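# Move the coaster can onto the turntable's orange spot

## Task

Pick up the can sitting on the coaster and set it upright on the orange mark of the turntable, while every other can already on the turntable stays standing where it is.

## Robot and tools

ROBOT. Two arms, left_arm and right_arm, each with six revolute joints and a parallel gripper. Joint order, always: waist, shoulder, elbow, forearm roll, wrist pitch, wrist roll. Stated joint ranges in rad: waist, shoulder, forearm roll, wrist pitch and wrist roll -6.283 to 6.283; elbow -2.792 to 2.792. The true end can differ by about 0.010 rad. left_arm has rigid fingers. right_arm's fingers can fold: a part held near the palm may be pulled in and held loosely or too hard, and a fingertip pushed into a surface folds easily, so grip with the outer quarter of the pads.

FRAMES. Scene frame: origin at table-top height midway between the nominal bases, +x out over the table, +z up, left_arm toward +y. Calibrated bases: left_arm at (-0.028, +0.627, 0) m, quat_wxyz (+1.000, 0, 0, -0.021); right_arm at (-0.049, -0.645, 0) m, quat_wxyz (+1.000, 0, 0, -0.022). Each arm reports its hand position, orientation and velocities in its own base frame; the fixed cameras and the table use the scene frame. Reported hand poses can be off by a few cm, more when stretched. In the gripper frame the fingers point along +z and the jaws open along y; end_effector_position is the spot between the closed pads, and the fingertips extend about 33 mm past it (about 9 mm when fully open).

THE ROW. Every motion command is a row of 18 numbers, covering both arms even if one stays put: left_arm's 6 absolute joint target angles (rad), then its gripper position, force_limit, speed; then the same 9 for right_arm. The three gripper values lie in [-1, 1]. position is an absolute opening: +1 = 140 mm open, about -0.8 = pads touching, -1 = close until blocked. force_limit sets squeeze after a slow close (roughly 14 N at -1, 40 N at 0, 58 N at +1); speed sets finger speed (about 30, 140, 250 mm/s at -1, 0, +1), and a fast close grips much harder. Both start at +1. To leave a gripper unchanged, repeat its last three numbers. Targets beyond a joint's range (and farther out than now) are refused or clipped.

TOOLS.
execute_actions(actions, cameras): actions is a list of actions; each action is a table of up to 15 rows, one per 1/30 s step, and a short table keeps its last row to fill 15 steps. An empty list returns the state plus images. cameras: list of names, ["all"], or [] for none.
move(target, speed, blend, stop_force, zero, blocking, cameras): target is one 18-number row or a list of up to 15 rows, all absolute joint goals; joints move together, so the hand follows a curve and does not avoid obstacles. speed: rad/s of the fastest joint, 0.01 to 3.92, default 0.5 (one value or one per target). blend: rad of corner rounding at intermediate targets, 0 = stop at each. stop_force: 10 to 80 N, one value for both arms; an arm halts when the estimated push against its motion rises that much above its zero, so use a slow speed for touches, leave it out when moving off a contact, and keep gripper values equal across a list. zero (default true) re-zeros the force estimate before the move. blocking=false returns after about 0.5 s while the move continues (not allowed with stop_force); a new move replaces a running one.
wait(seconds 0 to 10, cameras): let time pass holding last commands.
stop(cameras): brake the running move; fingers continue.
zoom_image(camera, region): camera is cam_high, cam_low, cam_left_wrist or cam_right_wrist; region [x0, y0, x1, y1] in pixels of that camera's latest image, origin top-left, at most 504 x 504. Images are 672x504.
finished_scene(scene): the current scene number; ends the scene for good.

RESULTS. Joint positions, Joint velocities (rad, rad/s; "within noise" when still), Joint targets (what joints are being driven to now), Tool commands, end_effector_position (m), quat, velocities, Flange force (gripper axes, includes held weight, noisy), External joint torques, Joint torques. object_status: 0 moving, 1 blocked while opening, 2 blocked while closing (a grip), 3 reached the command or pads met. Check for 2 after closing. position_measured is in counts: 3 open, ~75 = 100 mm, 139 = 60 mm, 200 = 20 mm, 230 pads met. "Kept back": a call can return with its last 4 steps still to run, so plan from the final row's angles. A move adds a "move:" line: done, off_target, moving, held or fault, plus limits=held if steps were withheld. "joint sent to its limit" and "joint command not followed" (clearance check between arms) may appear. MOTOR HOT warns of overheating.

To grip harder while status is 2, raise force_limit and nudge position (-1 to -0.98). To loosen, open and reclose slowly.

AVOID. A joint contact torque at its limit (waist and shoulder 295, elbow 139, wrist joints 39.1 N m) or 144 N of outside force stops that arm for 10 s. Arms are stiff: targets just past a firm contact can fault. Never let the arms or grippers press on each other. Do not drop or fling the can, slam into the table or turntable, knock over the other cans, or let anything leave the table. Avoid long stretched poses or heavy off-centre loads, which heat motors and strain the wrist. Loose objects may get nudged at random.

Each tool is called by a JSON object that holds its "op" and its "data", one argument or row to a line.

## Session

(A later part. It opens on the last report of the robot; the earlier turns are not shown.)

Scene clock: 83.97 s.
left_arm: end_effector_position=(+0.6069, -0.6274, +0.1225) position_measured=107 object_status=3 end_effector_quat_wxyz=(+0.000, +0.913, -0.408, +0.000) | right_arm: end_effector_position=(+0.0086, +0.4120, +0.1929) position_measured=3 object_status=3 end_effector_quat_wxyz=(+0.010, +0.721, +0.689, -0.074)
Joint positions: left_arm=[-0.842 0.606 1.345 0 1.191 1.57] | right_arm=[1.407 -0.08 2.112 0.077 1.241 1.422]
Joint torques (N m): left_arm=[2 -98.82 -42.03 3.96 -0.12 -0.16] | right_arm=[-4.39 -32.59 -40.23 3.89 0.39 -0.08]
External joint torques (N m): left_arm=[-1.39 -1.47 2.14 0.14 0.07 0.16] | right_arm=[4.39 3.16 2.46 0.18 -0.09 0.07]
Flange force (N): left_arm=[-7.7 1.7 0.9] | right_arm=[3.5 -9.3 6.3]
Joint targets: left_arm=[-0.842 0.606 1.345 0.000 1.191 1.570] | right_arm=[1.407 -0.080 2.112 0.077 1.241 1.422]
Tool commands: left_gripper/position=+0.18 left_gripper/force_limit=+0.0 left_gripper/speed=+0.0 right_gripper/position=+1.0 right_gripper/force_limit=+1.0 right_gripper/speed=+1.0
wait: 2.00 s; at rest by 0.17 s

{"op": "wait", "data": {
  "seconds": 4.46
}}

{"op": "move", "data": {
  "target": [
    [-0.8386,0.7184,1.1508,0,1.2724,1.57,-1,0,-0.7,1.407,-0.08,2.112,0.077,1.241,1.422,1,1,1],
    [-0.8364,0.7971,0.7799,0,1.5646,1.57,-1,0,-0.7,1.407,-0.08,2.112,0.077,1.241,1.422,1,1,1]
  ],
  "speed": [0.225,0.5],
  "blend": [0.03,0],
  "cameras": ["cam_low","cam_left_wrist"]
}}

{"op": "move", "data": {
  "target": [-0.8402,0.6012,1.1336,0,1.4068,1.57,-1,0,-0.7,1.407,-0.08,2.112,0.077,1.241,1.422,1,1,1],
  "speed": 0.4,
  "cameras": ["cam_low","cam_left_wrist"]
}}

{"op": "wait", "data": {
  "seconds": 5.44
}}

{"op": "move", "data": {
  "target": [-0.8402,0.6495,1.2600,0,1.2321,1.57,-1,0,-0.7,1.407,-0.08,2.112,0.077,1.241,1.422,1,1,1],
  "speed": 0.22
}}

{"op": "execute_actions", "data": {
  "actions": [
    [[-0.8402,0.6495,1.2600,0,1.2321,1.57,0.18,0,0,1.407,-0.08,2.112,0.077,1.241,1.422,1,1,1]]
  ]
}}

{"op": "move", "data": {
  "target": [-0.8402,0.5868,0.9593,0,1.5955,1.57,0.18,0,0,1.407,-0.08,2.112,0.077,1.241,1.422,1,1,1],
  "speed": 0.5,
  "cameras": ["cam_high","cam_low","cam_left_wrist"]
}}

{"op": "zoom_image", "data": {
  "camera": "cam_high",
  "region": [190, 190, 350, 345]
}}

{"op": "wait", "data": {
  "seconds": 1,
  "cameras": ["cam_left_wrist"]
}}

{"op": "wait", "data": {
  "seconds": 7,
  "cameras": ["cam_left_wrist"]
}}

{"op": "wait", "data": {
  "seconds": 2,
  "cameras": ["cam_left_wrist","cam_high"]
}}

{"op": "zoom_image", "data": {
  "camera": "cam_high",
  "region": [190, 190, 350, 345]
}}

Scene clock: 88.77 s.
left_arm: end_effector_position=(+0.6069, -0.6274, +0.1225) position_measured=107 object_status=3 end_effector_quat_wxyz=(+0.000, +0.913, -0.408, +0.000) | right_arm: end_effector_position=(+0.0086, +0.4120, +0.1929) position_measured=3 object_status=3 end_effector_quat_wxyz=(+0.010, +0.721, +0.689, -0.074)
Joint positions: left_arm=[-0.842 0.606 1.345 0 1.191 1.57] | right_arm=[1.407 -0.08 2.112 0.077 1.241 1.422]
Joint torques (N m): left_arm=[1.85 -98.54 -41.98 4.02 -0.16 -0.12] | right_arm=[-4.32 -32.54 -40.18 3.87 0.36 -0.07]
External joint torques (N m): left_arm=[-1.53 -1.36 2.15 0.07 0.1 0.12] | right_arm=[4.32 3.1 2.32 0.2 -0.06 0.07]
Flange force (N): left_arm=[-7.5 1.9 0.9] | right_arm=[3.6 -9.1 6.0]
Joint targets: left_arm=[-0.842 0.606 1.345 0.000 1.191 1.570] | right_arm=[1.407 -0.080 2.112 0.077 1.241 1.422]
Tool commands: left_gripper/position=+0.18 left_gripper/force_limit=+0.0 left_gripper/speed=+0.0 right_gripper/position=+1.0 right_gripper/force_limit=+1.0 right_gripper/speed=+1.0
wait: 4.47 s; at rest from the start

Scene clock: 90.77 s.
left_arm: end_effector_position=(+0.6974, -0.7210, +0.2497) position_measured=153 object_status=2 end_effector_quat_wxyz=(+0.000, +0.914, -0.406, +0.000) | right_arm: end_effector_position=(+0.0086, +0.4120, +0.1929) position_measured=3 object_status=3 end_effector_quat_wxyz=(+0.010, +0.721, +0.689, -0.074)
Joint positions: left_arm=[-0.836 0.797 0.78 0 1.565 1.57] | right_arm=[1.407 -0.08 2.112 0.077 1.241 1.422]
Joint torques (N m): left_arm=[1.2 -118.2 -46.88 4.34 -0.19 -0.1] | right_arm=[-4.26 -32.89 -40.26 3.91 0.36 -0.08]
External joint torques (N m): left_arm=[-1.8 -0.8 3.81 0.06 0.13 0.11] | right_arm=[4.25 3.45 2.42 0.16 -0.06 0.07]
Flange force (N): left_arm=[-17.3 2.3 6.5] | right_arm=[4.1 -8.9 6.4]
Joint targets: left_arm=[-0.836 0.797 0.780 0.000 1.565 1.570] | right_arm=[1.407 -0.080 2.112 0.077 1.241 1.422]
move: done
Images, in order (width x height): cam_low 672x504, cam_left_wrist 672x504.

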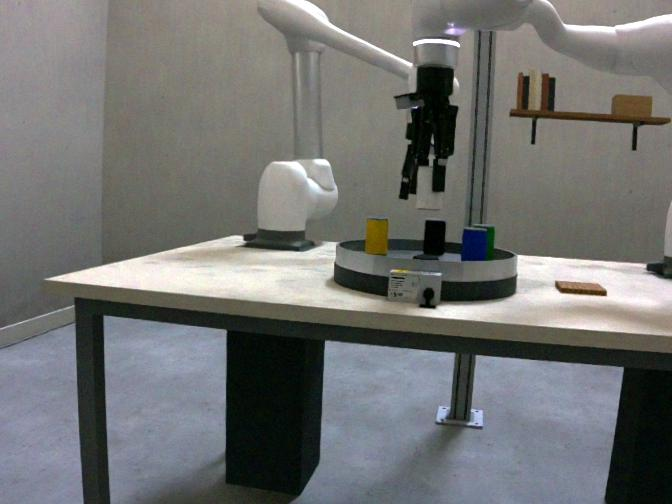

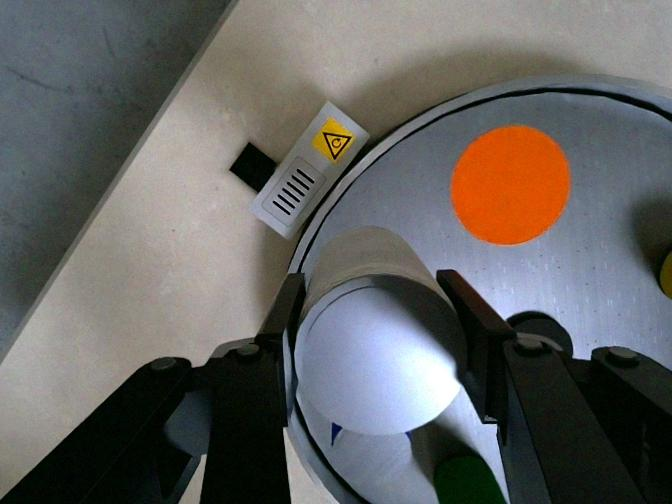

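Scene clock: 92.03 s.
left_arm: end_effector_position=(+0.6277, -0.6489, +0.2400) position_measured=153 object_status=2 end_effector_quat_wxyz=(+0.000, +0.913, -0.407, +0.000) | right_arm: end_effector_position=(+0.0086, +0.4120, +0.1929) position_measured=3 object_status=3 end_effector_quat_wxyz=(+0.010, +0.721, +0.689, -0.074)
Joint positions: left_arm=[-0.84 0.601 1.134 0 1.407 1.57] | right_arm=[1.407 -0.08 2.112 0.077 1.241 1.422]
Joint torques (N m): left_arm=[1.64 -101.05 -45.75 4.3 -0.2 -0.04] | right_arm=[-4.15 -32.69 -40.36 3.9 0.36 -0.03]
External joint torques (N m): left_arm=[-1.68 -1.13 3.37 0.04 0.14 0.04] | right_arm=[4.15 3.3 2.64 0.16 -0.06 0.03]
Flange force (N): left_arm=[-11.5 2.2 4.0] | right_arm=[3.4 -8.6 6.6]
Joint targets: left_arm=[-0.840 0.601 1.134 0.000 1.407 1.570] | right_arm=[1.407 -0.080 2.112 0.077 1.241 1.422]
move: done
Images, in order (width x height): cam_low 672x504, cam_left_wrist 672x504.

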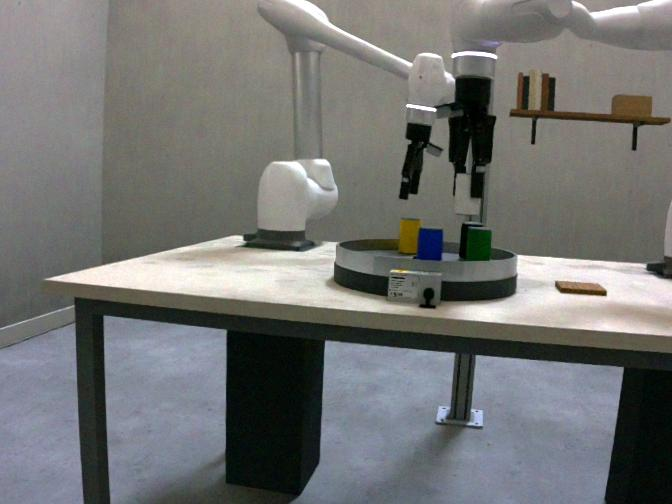

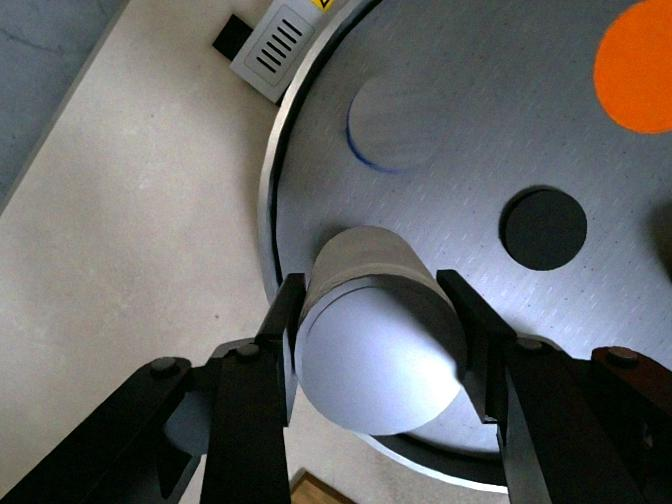

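Scene clock: 97.50 s.
left_arm: end_effector_position=(+0.6277, -0.6489, +0.2400) position_measured=153 object_status=2 end_effector_quat_wxyz=(+0.000, +0.913, -0.407, +0.000) | right_arm: end_effector_position=(+0.0086, +0.4120, +0.1929) position_measured=3 object_status=3 end_effector_quat_wxyz=(+0.010, +0.721, +0.689, -0.074)
Joint positions: left_arm=[-0.84 0.601 1.134 0 1.407 1.57] | right_arm=[1.407 -0.08 2.112 0.077 1.241 1.422]
Joint torques (N m): left_arm=[1.84 -102.7 -45.59 4.26 -0.27 -0.01] | right_arm=[-4.2 -32.75 -40.32 3.89 0.4 -0.04]
External joint torques (N m): left_arm=[-1.57 -0.02 3.07 0.11 0.21 0.01] | right_arm=[4.21 3.3 2.5 0.18 -0.1 0.04]
Flange force (N): left_arm=[-8.6 2.0 3.8] | right_arm=[3.7 -8.8 6.5]
Joint targets: left_arm=[-0.840 0.601 1.134 0.000 1.407 1.570] | right_arm=[1.407 -0.080 2.112 0.077 1.241 1.422]
Tool commands: left_gripper/position=-1.0 left_gripper/force_limit=+0.0 left_gripper/speed=-0.7 right_gripper/position=+1.0 right_gripper/force_limit=+1.0 right_gripper/speed=+1.0
wait: 5.47 s; at rest by 0.17 s

Scene clock: 98.67 s.
left_arm: end_effector_position=(+0.6278, -0.6489, +0.1281) position_measured=153 object_status=2 end_effector_quat_wxyz=(+0.000, +0.913, -0.407, +0.000) | right_arm: end_effector_position=(+0.0086, +0.4120, +0.1929) position_measured=3 object_status=3 end_effector_quat_wxyz=(+0.010, +0.721, +0.689, -0.074)
Joint positions: left_arm=[-0.84 0.649 1.26 0 1.232 1.57] | right_arm=[1.407 -0.08 2.112 0.077 1.241 1.422]
Joint torques (N m): left_arm=[1.62 -105.07 -43.71 4.09 -0.25 -0.06] | right_arm=[-4.44 -32.61 -40.43 3.83 0.35 -0.08]
External joint torques (N m): left_arm=[-1.85 0.54 3.17 0.06 0.19 0.06] | right_arm=[4.47 3.17 2.62 0.25 -0.05 0.08]
Flange force (N): left_arm=[-7.6 2.3 3.0] | right_arm=[3.3 -9.5 6.5]
Joint targets: left_arm=[-0.840 0.649 1.260 0.000 1.232 1.570] | right_arm=[1.407 -0.080 2.112 0.077 1.241 1.422]
move: done

Scene clock: 99.03 s.
left_arm: end_effector_position=(+0.6277, -0.6489, +0.1280) position_measured=107 object_status=0 end_effector_quat_wxyz=(+0.000, +0.913, -0.407, +0.000) | right_arm: end_effector_position=(+0.0086, +0.4120, +0.1929) position_measured=3 object_status=3 end_effector_quat_wxyz=(+0.010, +0.721, +0.689, -0.074)
Joint positions: left_arm=[-0.84 0.649 1.26 0 1.232 1.57] | right_arm=[1.407 -0.08 2.112 0.077 1.241 1.422]
Joint torques (N m): left_arm=[1.7 -102.89 -42.44 4.11 -0.13 -0.05] | right_arm=[-4.25 -32.88 -40.3 3.88 0.36 -0.04]
External joint torques (N m): left_arm=[-2.31 -1.92 1.82 0.04 0.07 0.05] | right_arm=[4.25 3.44 2.53 0.19 -0.05 0.04]
Flange force (N): left_arm=[-8.0 2.8 0.5] | right_arm=[3.9 -8.9 6.5]
Joint targets: left_arm=[-0.840 0.649 1.260 0.000 1.232 1.570] | right_arm=[1.407 -0.080 2.112 0.077 1.241 1.422]
Kept back: 4 steps.
Step readings (joint positions of left_arm | right_arm):
0: [-0.840 0.649 1.260 0.000 1.232 1.570] | [1.407 -0.080 2.112 0.077 1.241 1.422]
1: [-0.840 0.649 1.260 0.000 1.232 1.570] | [1.407 -0.080 2.112 0.077 1.241 1.422]
2: [-0.840 0.649 1.260 0.000 1.232 1.570] | [1.407 -0.080 2.112 0.077 1.241 1.422]
4: [-0.840 0.649 1.260 0.000 1.232 1.570] | [1.407 -0.080 2.112 0.077 1.241 1.422]
8: [-0.840 0.649 1.260 0.000 1.232 1.570] | [1.407 -0.080 2.112 0.077 1.241 1.422]

Scene clock: 100.50 s.
left_arm: end_effector_position=(+0.6277, -0.6489, +0.3499) position_measured=107 object_status=3 end_effector_quat_wxyz=(+0.000, +0.913, -0.407, +0.000) | right_arm: end_effector_position=(+0.0086, +0.4120, +0.1929) position_measured=3 object_status=3 end_effector_quat_wxyz=(+0.010, +0.721, +0.689, -0.074)
Joint positions: left_arm=[-0.84 0.587 0.959 0 1.595 1.57] | right_arm=[1.407 -0.08 2.112 0.077 1.241 1.422]
Joint torques (N m): left_arm=[2.21 -100.03 -45.9 4.29 -0.2 -0.04] | right_arm=[-4.16 -32.55 -40.3 3.87 0.38 -0.07]
External joint torques (N m): left_arm=[-1.92 -1.49 2.98 0.12 0.13 0.04] | right_arm=[4.16 3.11 2.48 0.21 -0.07 0.06]
Flange force (N): left_arm=[-12.3 2.5 5.4] | right_arm=[3.3 -8.8 6.3]
Joint targets: left_arm=[-0.840 0.587 0.959 0.000 1.595 1.570] | right_arm=[1.407 -0.080 2.112 0.077 1.241 1.422]
move: done
Images, in order (width x height): cam_high 672x504, cam_low 672x504, cam_left_wrist 672x504.

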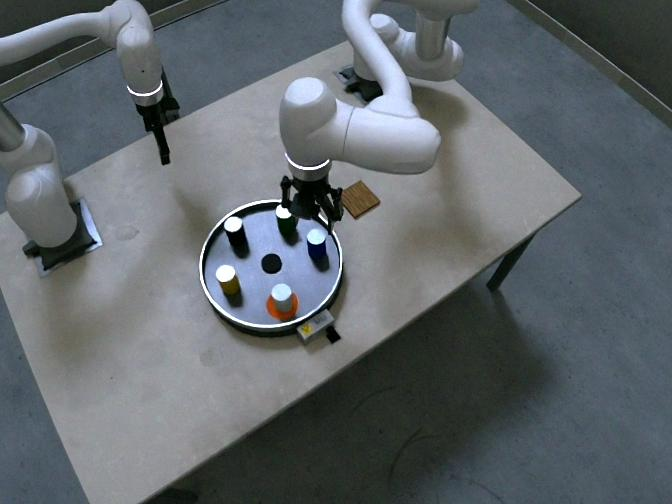

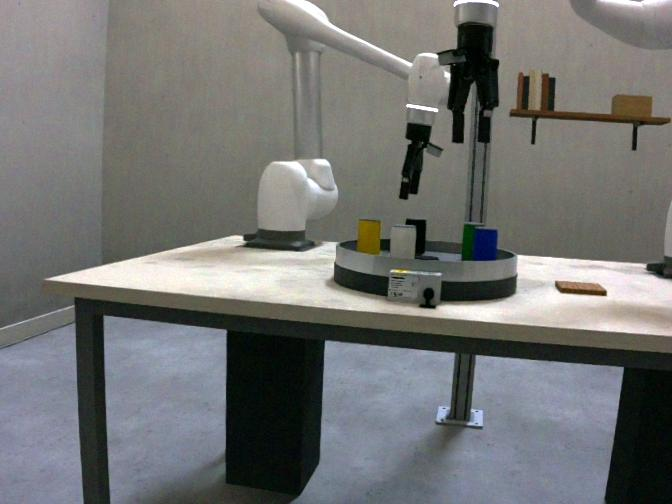

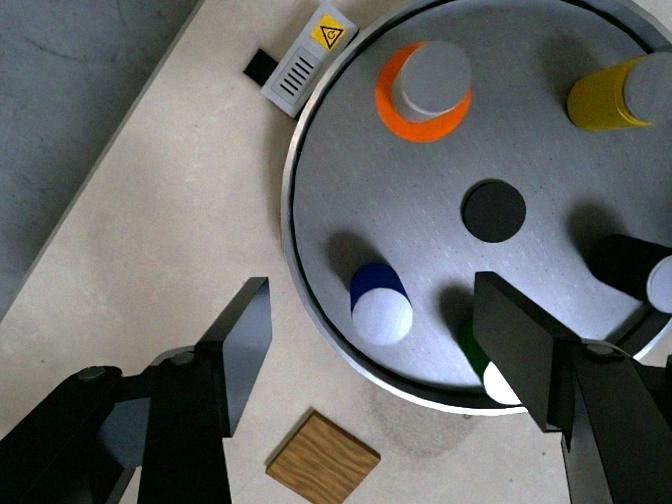

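Scaled by 3.150 from the camera's 672x504 image, which has a finer 960x720 frame.

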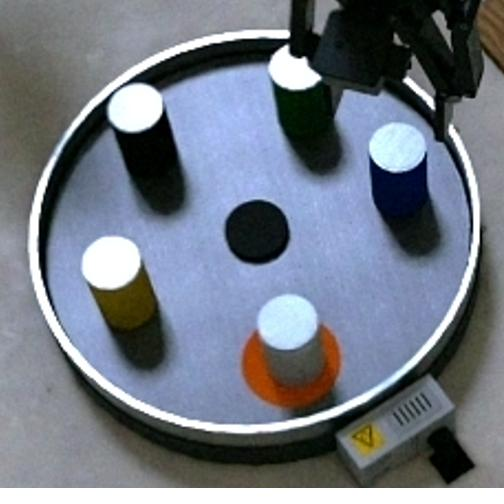

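Scene clock: 101.50 s.
left_arm: end_effector_position=(+0.6277, -0.6489, +0.3501) position_measured=107 object_status=3 end_effector_quat_wxyz=(+0.000, +0.913, -0.407, +0.000) | right_arm: end_effector_position=(+0.0086, +0.4120, +0.1929) position_measured=3 object_status=3 end_effector_quat_wxyz=(+0.010, +0.721, +0.689, -0.074)
Joint positions: left_arm=[-0.84 0.587 0.959 0 1.596 1.57] | right_arm=[1.407 -0.08 2.112 0.077 1.241 1.422]
Joint torques (N m): left_arm=[1.07 -100.58 -45.46 4.28 -0.23 -0.13] | right_arm=[-4.36 -32.63 -40.36 3.88 0.38 -0.05]
External joint torques (N m): left_arm=[-1.43 -1.54 2.32 0.13 0.18 0.13] | right_arm=[4.35 3.21 2.58 0.19 -0.08 0.04]
Flange force (N): left_arm=[-10.2 1.8 4.1] | right_arm=[3.4 -9.1 6.5]
Joint targets: left_arm=[-0.840 0.587 0.959 0.000 1.595 1.570] | right_arm=[1.407 -0.080 2.112 0.077 1.241 1.422]
Tool commands: left_gripper/position=+0.18 left_gripper/force_limit=+0.0 left_gripper/speed=+0.0 right_gripper/position=+1.0 right_gripper/force_limit=+1.0 right_gripper/speed=+1.0
wait: 1.00 s; at rest by 0.17 s
Images, in order (width x height): cam_left_wrist 672x504.

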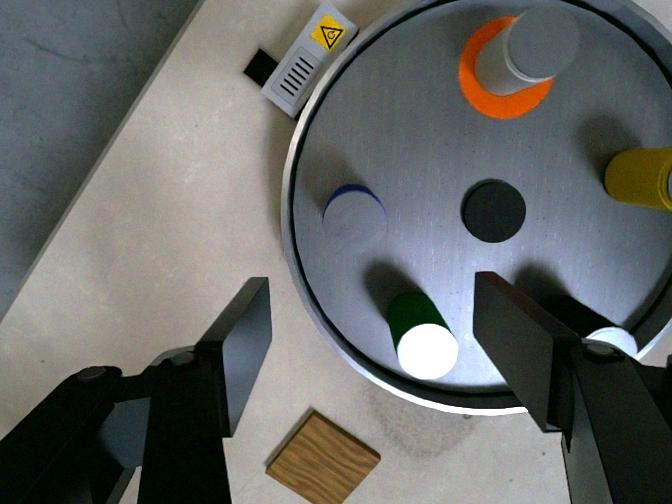

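Scene clock: 108.50 s.
left_arm: end_effector_position=(+0.6277, -0.6489, +0.3501) position_measured=107 object_status=3 end_effector_quat_wxyz=(+0.000, +0.913, -0.407, +0.000) | right_arm: end_effector_position=(+0.0086, +0.4120, +0.1929) position_measured=3 object_status=3 end_effector_quat_wxyz=(+0.010, +0.721, +0.689, -0.074)
Joint positions: left_arm=[-0.84 0.587 0.959 0 1.596 1.57] | right_arm=[1.407 -0.08 2.112 0.077 1.241 1.422]
Joint torques (N m): left_arm=[1.79 -100.45 -45.19 4.33 -0.22 -0.11] | right_arm=[-4.19 -32.57 -40.21 3.88 0.42 -0.03]
External joint torques (N m): left_arm=[-1.98 -0.88 2.32 0.06 0.16 0.11] | right_arm=[4.18 3.14 2.43 0.18 -0.12 0.02]
Flange force (N): left_arm=[-8.9 2.4 4.1] | right_arm=[3.5 -8.7 6.3]
Joint targets: left_arm=[-0.840 0.587 0.959 0.000 1.595 1.570] | right_arm=[1.407 -0.080 2.112 0.077 1.241 1.422]
Tool commands: left_gripper/position=+0.18 left_gripper/force_limit=+0.0 left_gripper/speed=+0.0 right_gripper/position=+1.0 right_gripper/force_limit=+1.0 right_gripper/speed=+1.0
wait: 7.00 s; at rest by 0.17 s
Images, in order (width x height): cam_left_wrist 672x504.

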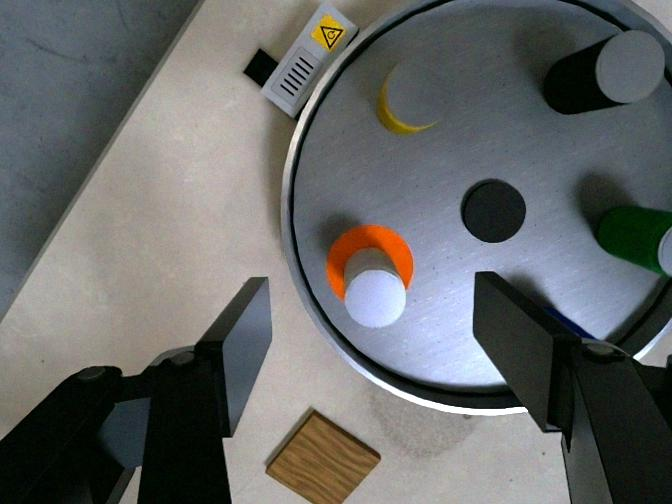

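Scene clock: 110.50 s.
left_arm: end_effector_position=(+0.6277, -0.6489, +0.3501) position_measured=107 object_status=3 end_effector_quat_wxyz=(+0.000, +0.913, -0.407, +0.000) | right_arm: end_effector_position=(+0.0086, +0.4120, +0.1929) position_measured=3 object_status=3 end_effector_quat_wxyz=(+0.010, +0.721, +0.689, -0.074)
Joint positions: left_arm=[-0.84 0.587 0.959 0 1.596 1.57] | right_arm=[1.407 -0.08 2.112 0.077 1.241 1.422]
Joint torques (N m): left_arm=[1.64 -100.26 -45.5 4.28 -0.21 -0.02] | right_arm=[-4.12 -32.51 -40.3 3.9 0.36 -0.07]
External joint torques (N m): left_arm=[-1.83 -2.02 2.3 0.14 0.15 0.02] | right_arm=[4.11 3.08 2.5 0.17 -0.05 0.07]
Flange force (N): left_arm=[-11.1 2.4 4.1] | right_arm=[3.2 -8.7 6.2]
Joint targets: left_arm=[-0.840 0.587 0.959 0.000 1.595 1.570] | right_arm=[1.407 -0.080 2.112 0.077 1.241 1.422]
Tool commands: left_gripper/position=+0.18 left_gripper/force_limit=+0.0 left_gripper/speed=+0.0 right_gripper/position=+1.0 right_gripper/force_limit=+1.0 right_gripper/speed=+1.0
wait: 2.00 s; at rest by 0.17 s
Images, in order (width x height): cam_high 672x504, cam_left_wrist 672x504.

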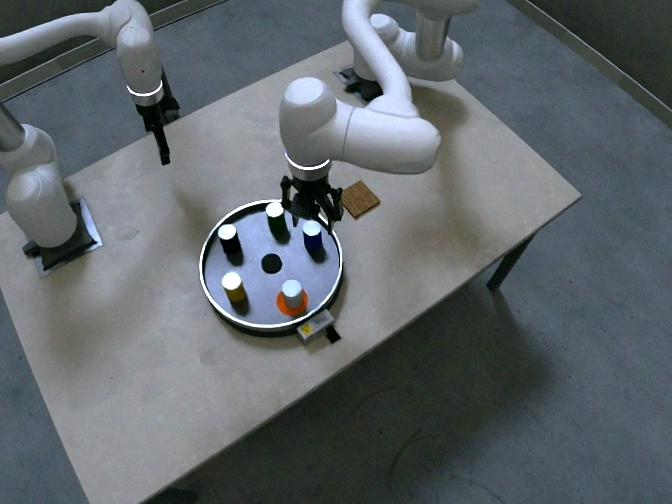

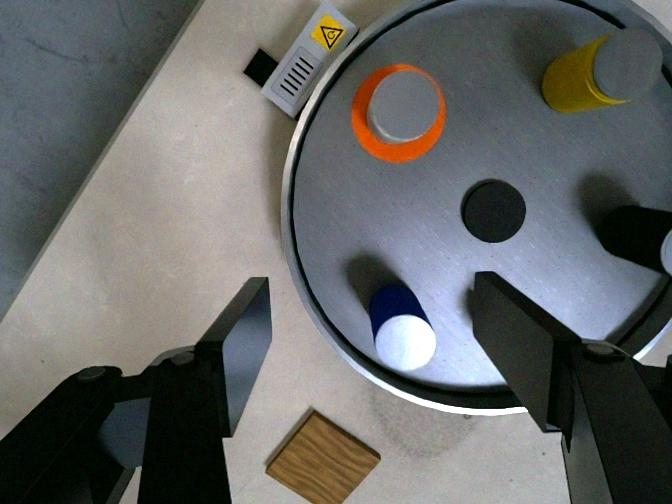

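Scaled by 3.150 from the camera's 672x504 image, which has a finer 960x720 frame.

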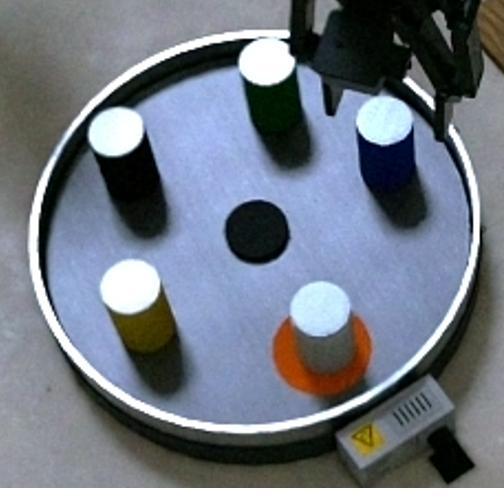

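{"op": "move", "data": {
  "target": [
    [-0.8415,0.5498,1.2166,0,1.3752,1.57,0.18,0,0,1.407,-0.08,2.112,0.077,1.241,1.422,1,1,1],
    [-0.8415,0.6058,1.3446,0,1.1912,1.57,0.18,0,0,1.407,-0.08,2.112,0.077,1.241,1.422,1,1,1]
  ],
  "speed": 0.3
}}

{"op": "wait", "data": {
  "seconds": 3
}}

Scene clock: 112.90 s.
left_arm: end_effector_position=(+0.6069, -0.6274, +0.1226) position_measured=107 object_status=3 end_effector_quat_wxyz=(+0.000, +0.913, -0.408, +0.000) | right_arm: end_effector_position=(+0.0086, +0.4120, +0.1929) position_measured=3 object_status=3 end_effector_quat_wxyz=(+0.010, +0.721, +0.689, -0.074)
Joint positions: left_arm=[-0.842 0.606 1.345 0 1.191 1.57] | right_arm=[1.407 -0.08 2.112 0.077 1.241 1.422]
Joint torques (N m): left_arm=[2.13 -99.79 -42.34 4.03 -0.11 -0.02] | right_arm=[-4.36 -32.69 -40.33 3.87 0.37 -0.06]
External joint torques (N m): left_arm=[-2.77 0.23 2.54 0.03 0.04 0.02] | right_arm=[4.37 3.25 2.51 0.2 -0.07 0.05]
Flange force (N): left_arm=[-6.2 3.4 2.3] | right_arm=[3.6 -9.2 6.4]
Joint targets: left_arm=[-0.842 0.606 1.345 0.000 1.191 1.570] | right_arm=[1.407 -0.080 2.112 0.077 1.241 1.422]
move: done

Scene clock: 115.90 s.
left_arm: end_effector_position=(+0.6069, -0.6274, +0.1225) position_measured=107 object_status=3 end_effector_quat_wxyz=(+0.000, +0.913, -0.408, +0.000) | right_arm: end_effector_position=(+0.0086, +0.4120, +0.1929) position_measured=3 object_status=3 end_effector_quat_wxyz=(+0.010, +0.721, +0.689, -0.074)
Joint positions: left_arm=[-0.842 0.606 1.345 0 1.191 1.57] | right_arm=[1.407 -0.08 2.112 0.077 1.241 1.422]
Joint torques (N m): left_arm=[2.15 -99.33 -42.08 4.04 -0.15 -0.03] | right_arm=[-4.3 -32.66 -40.35 3.91 0.38 -0.05]
External joint torques (N m): left_arm=[-1.69 -0.96 2.16 0.06 0.09 0.03] | right_arm=[4.29 3.25 2.56 0.15 -0.07 0.05]
Flange force (N): left_arm=[-7.0 2.2 1.2] | right_arm=[3.5 -9.0 6.5]
Joint targets: left_arm=[-0.842 0.606 1.345 0.000 1.191 1.570] | right_arm=[1.407 -0.080 2.112 0.077 1.241 1.422]
Tool commands: left_gripper/position=+0.18 left_gripper/force_limit=+0.0 left_gripper/speed=+0.0 right_gripper/position=+1.0 right_gripper/force_limit=+1.0 right_gripper/speed=+1.0
wait: 3.00 s; at rest by 0.17 s

{"op": "wait", "data": {
  "seconds": 5.38
}}

{"op": "move", "data": {
  "target": [
    [-0.8386,0.7184,1.1508,0,1.2724,1.57,-1,0,-0.7,1.407,-0.08,2.112,0.077,1.241,1.422,1,1,1],
    [-0.8364,0.7971,0.7799,0,1.5646,1.57,-1,0,-0.7,1.407,-0.08,2.112,0.077,1.241,1.422,1,1,1]
  ],
  "speed": [0.225,0.5],
  "blend": [0.03,0],
  "cameras": ["cam_left_wrist"]
}}

{"op": "move", "data": {
  "target": [-0.8402,0.6012,1.1336,0,1.4068,1.57,-1,0,-0.7,1.407,-0.08,2.112,0.077,1.241,1.422,1,1,1],
  "speed": 0.4,
  "cameras": ["cam_left_wrist"]
}}

{"op": "wait", "data": {
  "seconds": 5.66
}}

{"op": "move", "data": {
  "target": [-0.8402,0.6495,1.2600,0,1.2321,1.57,-1,0,-0.7,1.407,-0.08,2.112,0.077,1.241,1.422,1,1,1],
  "speed": 0.22
}}

{"op": "execute_actions", "data": {
  "actions": [
    [[-0.8402,0.6495,1.2600,0,1.2321,1.57,0.18,0,0,1.407,-0.08,2.112,0.077,1.241,1.422,1,1,1]]
  ]
}}

{"op": "move", "data": {
  "target": [-0.8402,0.5868,0.9593,0,1.5955,1.57,0.18,0,0,1.407,-0.08,2.112,0.077,1.241,1.422,1,1,1],
  "speed": 0.5,
  "cameras": ["cam_high","cam_low","cam_left_wrist"]
}}

{"op": "zoom_image", "data": {
  "camera": "cam_high",
  "region": [190, 190, 350, 345]
}}

Scene clock: 121.70 s.
left_arm: end_effector_position=(+0.6069, -0.6274, +0.1225) position_measured=107 object_status=3 end_effector_quat_wxyz=(+0.000, +0.913, -0.408, +0.000) | right_arm: end_effector_position=(+0.0086, +0.4120, +0.1929) position_measured=3 object_status=3 end_effector_quat_wxyz=(+0.010, +0.721, +0.689, -0.074)
Joint positions: left_arm=[-0.842 0.606 1.345 0 1.191 1.57] | right_arm=[1.407 -0.08 2.112 0.077 1.241 1.422]
Joint torques (N m): left_arm=[2.52 -98.38 -42.15 3.97 -0.21 -0.04] | right_arm=[-4.25 -32.51 -40.22 3.89 0.39 -0.05]
External joint torques (N m): left_arm=[-3.24 -1.77 2.24 0.1 0.15 0.04] | right_arm=[4.24 3.09 2.42 0.18 -0.08 0.04]
Flange force (N): left_arm=[-8.3 4.0 0.7] | right_arm=[3.4 -8.9 6.2]
Joint targets: left_arm=[-0.842 0.606 1.345 0.000 1.191 1.570] | right_arm=[1.407 -0.080 2.112 0.077 1.241 1.422]
Tool commands: left_gripper/position=+0.18 left_gripper/force_limit=+0.0 left_gripper/speed=+0.0 right_gripper/position=+1.0 right_gripper/force_limit=+1.0 right_gripper/speed=+1.0
wait: 5.40 s; at rest from the start

Scene clock: 123.70 s.
left_arm: end_effector_position=(+0.6974, -0.7209, +0.2497) position_measured=153 object_status=2 end_effector_quat_wxyz=(+0.000, +0.914, -0.406, +0.000) | right_arm: end_effector_position=(+0.0086, +0.4120, +0.1929) position_measured=3 object_status=3 end_effector_quat_wxyz=(+0.010, +0.721, +0.689, -0.074)
Joint positions: left_arm=[-0.836 0.797 0.78 0 1.565 1.57] | right_arm=[1.407 -0.08 2.112 0.077 1.241 1.422]
Joint torques (N m): left_arm=[2.16 -118.69 -45.81 4.36 -0.26 -0.11] | right_arm=[-4.14 -32.56 -40.33 3.92 0.37 -0.08]
External joint torques (N m): left_arm=[-2.51 0.73 3.1 0.01 0.2 0.11] | right_arm=[4.15 3.13 2.56 0.15 -0.07 0.07]
Flange force (N): left_arm=[-10.7 2.8 5.1] | right_arm=[3.3 -8.7 6.4]
Joint targets: left_arm=[-0.836 0.797 0.780 0.000 1.565 1.570] | right_arm=[1.407 -0.080 2.112 0.077 1.241 1.422]
move: done
Images, in order (width x height): cam_left_wrist 672x504.

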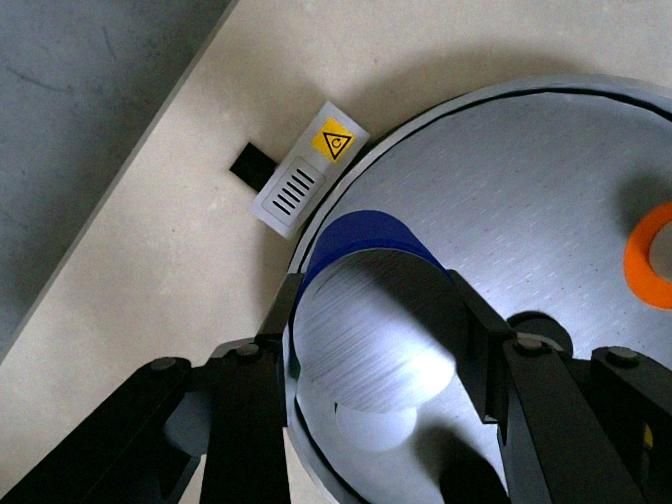

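Scene clock: 124.97 s.
left_arm: end_effector_position=(+0.6277, -0.6489, +0.2400) position_measured=153 object_status=2 end_effector_quat_wxyz=(+0.000, +0.913, -0.407, +0.000) | right_arm: end_effector_position=(+0.0086, +0.4120, +0.1929) position_measured=3 object_status=3 end_effector_quat_wxyz=(+0.010, +0.721, +0.689, -0.074)
Joint positions: left_arm=[-0.84 0.601 1.134 0 1.407 1.57] | right_arm=[1.407 -0.08 2.112 0.077 1.241 1.422]
Joint torques (N m): left_arm=[2.35 -102.95 -45.47 4.29 -0.22 -0.15] | right_arm=[-4.21 -32.69 -40.3 3.92 0.38 -0.05]
External joint torques (N m): left_arm=[-2.88 0.86 3.09 0.04 0.16 0.15] | right_arm=[4.21 3.26 2.51 0.15 -0.08 0.04]
Flange force (N): left_arm=[-7.2 3.3 4.1] | right_arm=[3.6 -8.8 6.4]
Joint targets: left_arm=[-0.840 0.601 1.134 0.000 1.407 1.570] | right_arm=[1.407 -0.080 2.112 0.077 1.241 1.422]
move: done
Images, in order (width x height): cam_left_wrist 672x504.

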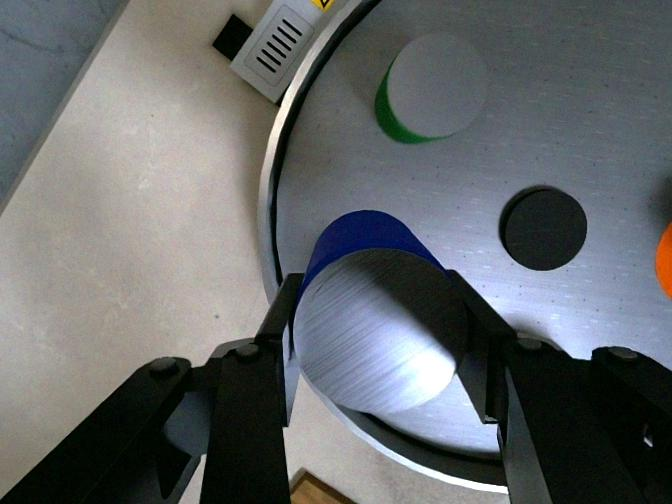

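Scene clock: 130.63 s.
left_arm: end_effector_position=(+0.6277, -0.6489, +0.2400) position_measured=153 object_status=2 end_effector_quat_wxyz=(+0.000, +0.913, -0.407, +0.000) | right_arm: end_effector_position=(+0.0086, +0.4120, +0.1929) position_measured=3 object_status=3 end_effector_quat_wxyz=(+0.010, +0.721, +0.689, -0.074)
Joint positions: left_arm=[-0.84 0.601 1.134 0 1.407 1.57] | right_arm=[1.407 -0.08 2.112 0.077 1.241 1.422]
Joint torques (N m): left_arm=[2.31 -102.1 -45.76 4.23 -0.21 -0.03] | right_arm=[-4.43 -32.82 -40.31 3.89 0.39 -0.05]
External joint torques (N m): left_arm=[-2.24 -0.63 3.22 0.14 0.15 0.04] | right_arm=[4.45 3.33 2.43 0.19 -0.09 0.05]
Flange force (N): left_arm=[-10.2 2.8 3.9] | right_arm=[3.9 -9.3 6.4]
Joint targets: left_arm=[-0.840 0.601 1.134 0.000 1.407 1.570] | right_arm=[1.407 -0.080 2.112 0.077 1.241 1.422]
Tool commands: left_gripper/position=-1.0 left_gripper/force_limit=+0.0 left_gripper/speed=-0.7 right_gripper/position=+1.0 right_gripper/force_limit=+1.0 right_gripper/speed=+1.0
wait: 5.67 s; at rest by 0.17 s

Scene clock: 131.80 s.
left_arm: end_effector_position=(+0.6278, -0.6489, +0.1281) position_measured=153 object_status=2 end_effector_quat_wxyz=(+0.000, +0.913, -0.407, +0.000) | right_arm: end_effector_position=(+0.0086, +0.4120, +0.1929) position_measured=3 object_status=3 end_effector_quat_wxyz=(+0.010, +0.721, +0.689, -0.074)
Joint positions: left_arm=[-0.84 0.649 1.26 0 1.232 1.57] | right_arm=[1.407 -0.08 2.112 0.077 1.241 1.422]
Joint torques (N m): left_arm=[1.51 -104.74 -43.58 4.08 -0.14 -0.02] | right_arm=[-4.22 -32.79 -40.31 3.9 0.4 -0.04]
External joint torques (N m): left_arm=[-1.39 -0.24 2.92 0.09 0.08 0.02] | right_arm=[4.22 3.38 2.55 0.17 -0.09 0.03]
Flange force (N): left_arm=[-8.3 1.8 2.5] | right_arm=[3.7 -8.8 6.6]
Joint targets: left_arm=[-0.840 0.649 1.260 0.000 1.232 1.570] | right_arm=[1.407 -0.080 2.112 0.077 1.241 1.422]
move: done

Scene clock: 132.17 s.
left_arm: end_effector_position=(+0.6277, -0.6489, +0.1280) position_measured=107 object_status=0 end_effector_quat_wxyz=(+0.000, +0.913, -0.407, +0.000) | right_arm: end_effector_position=(+0.0086, +0.4120, +0.1929) position_measured=3 object_status=3 end_effector_quat_wxyz=(+0.010, +0.721, +0.689, -0.074)
Joint positions: left_arm=[-0.84 0.649 1.26 0 1.232 1.57] | right_arm=[1.407 -0.08 2.112 0.077 1.241 1.422]
Joint torques (N m): left_arm=[1.67 -103.13 -42.8 4.14 -0.12 -0.18] | right_arm=[-4.21 -32.64 -40.36 3.88 0.41 -0.03]
External joint torques (N m): left_arm=[-1.68 -1.18 2.36 0.01 0.06 0.18] | right_arm=[4.22 3.26 2.68 0.18 -0.1 0.03]
Flange force (N): left_arm=[-8.3 2.0 1.4] | right_arm=[3.4 -8.8 6.7]
Joint targets: left_arm=[-0.840 0.649 1.260 0.000 1.232 1.570] | right_arm=[1.407 -0.080 2.112 0.077 1.241 1.422]
Kept back: 4 steps.
Step readings (joint positions of left_arm | right_arm):
0: [-0.840 0.649 1.260 0.000 1.232 1.570] | [1.407 -0.080 2.112 0.077 1.241 1.422]
1: [-0.840 0.649 1.260 0.000 1.232 1.570] | [1.407 -0.080 2.112 0.077 1.241 1.422]
2: [-0.840 0.649 1.260 0.000 1.232 1.570] | [1.407 -0.080 2.112 0.077 1.241 1.422]
4: [-0.840 0.649 1.260 0.000 1.232 1.570] | [1.407 -0.080 2.112 0.077 1.241 1.422]
8: [-0.840 0.649 1.260 0.000 1.232 1.570] | [1.407 -0.080 2.112 0.077 1.241 1.422]

Scene clock: 133.63 s.
left_arm: end_effector_position=(+0.6277, -0.6489, +0.3499) position_measured=107 object_status=3 end_effector_quat_wxyz=(+0.000, +0.913, -0.407, +0.000) | right_arm: end_effector_position=(+0.0086, +0.4120, +0.1929) position_measured=3 object_status=3 end_effector_quat_wxyz=(+0.010, +0.721, +0.689, -0.074)
Joint positions: left_arm=[-0.84 0.587 0.959 0 1.595 1.57] | right_arm=[1.407 -0.08 2.112 0.077 1.241 1.422]
Joint torques (N m): left_arm=[1.92 -100.45 -45.68 4.36 -0.08 -0.12] | right_arm=[-4.13 -32.7 -40.31 3.88 0.37 -0.04]
External joint torques (N m): left_arm=[-1.98 -1.44 2.64 0.05 0.02 0.12] | right_arm=[4.13 3.25 2.46 0.19 -0.07 0.04]
Flange force (N): left_arm=[-11.2 2.5 5.0] | right_arm=[3.6 -8.6 6.3]
Joint targets: left_arm=[-0.840 0.587 0.959 0.000 1.595 1.570] | right_arm=[1.407 -0.080 2.112 0.077 1.241 1.422]
move: done
Images, in order (width x height): cam_high 672x504, cam_low 672x504, cam_left_wrist 672x504.

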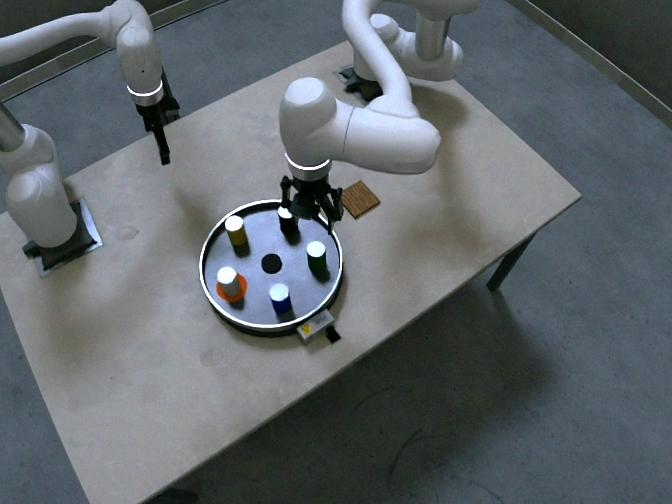

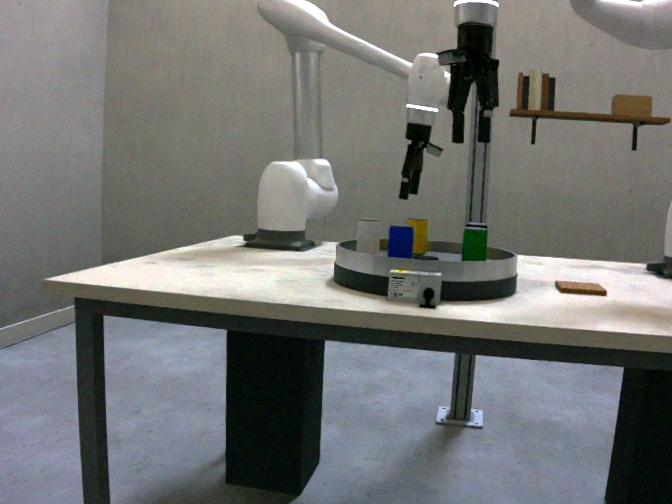

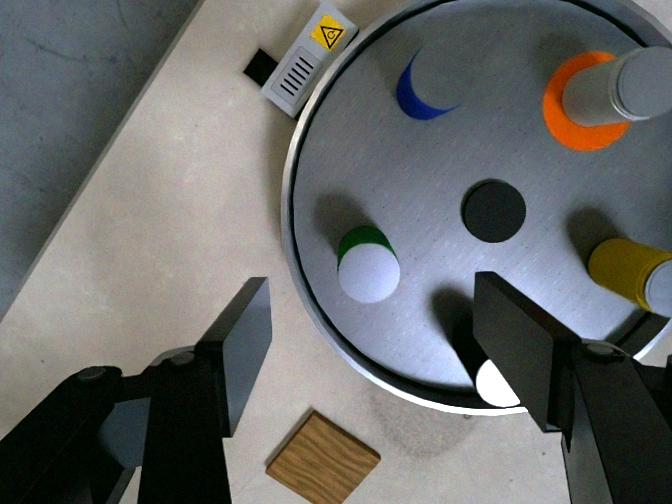

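Scaled by 3.150 from the camera's 672x504 image, which has a finer 960x720 frame.

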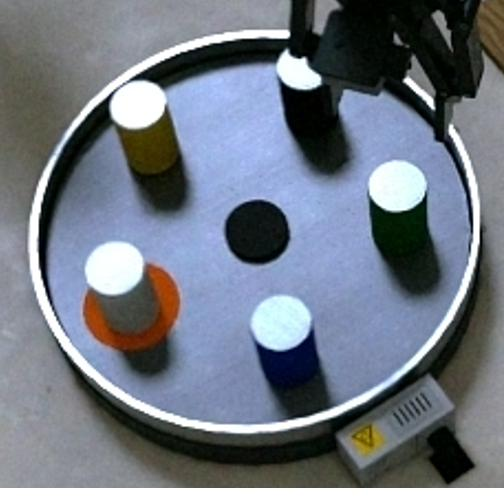

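{"op": "finished_scene", "data": {
  "scene": 2
}}

The scene is finished: the task was done.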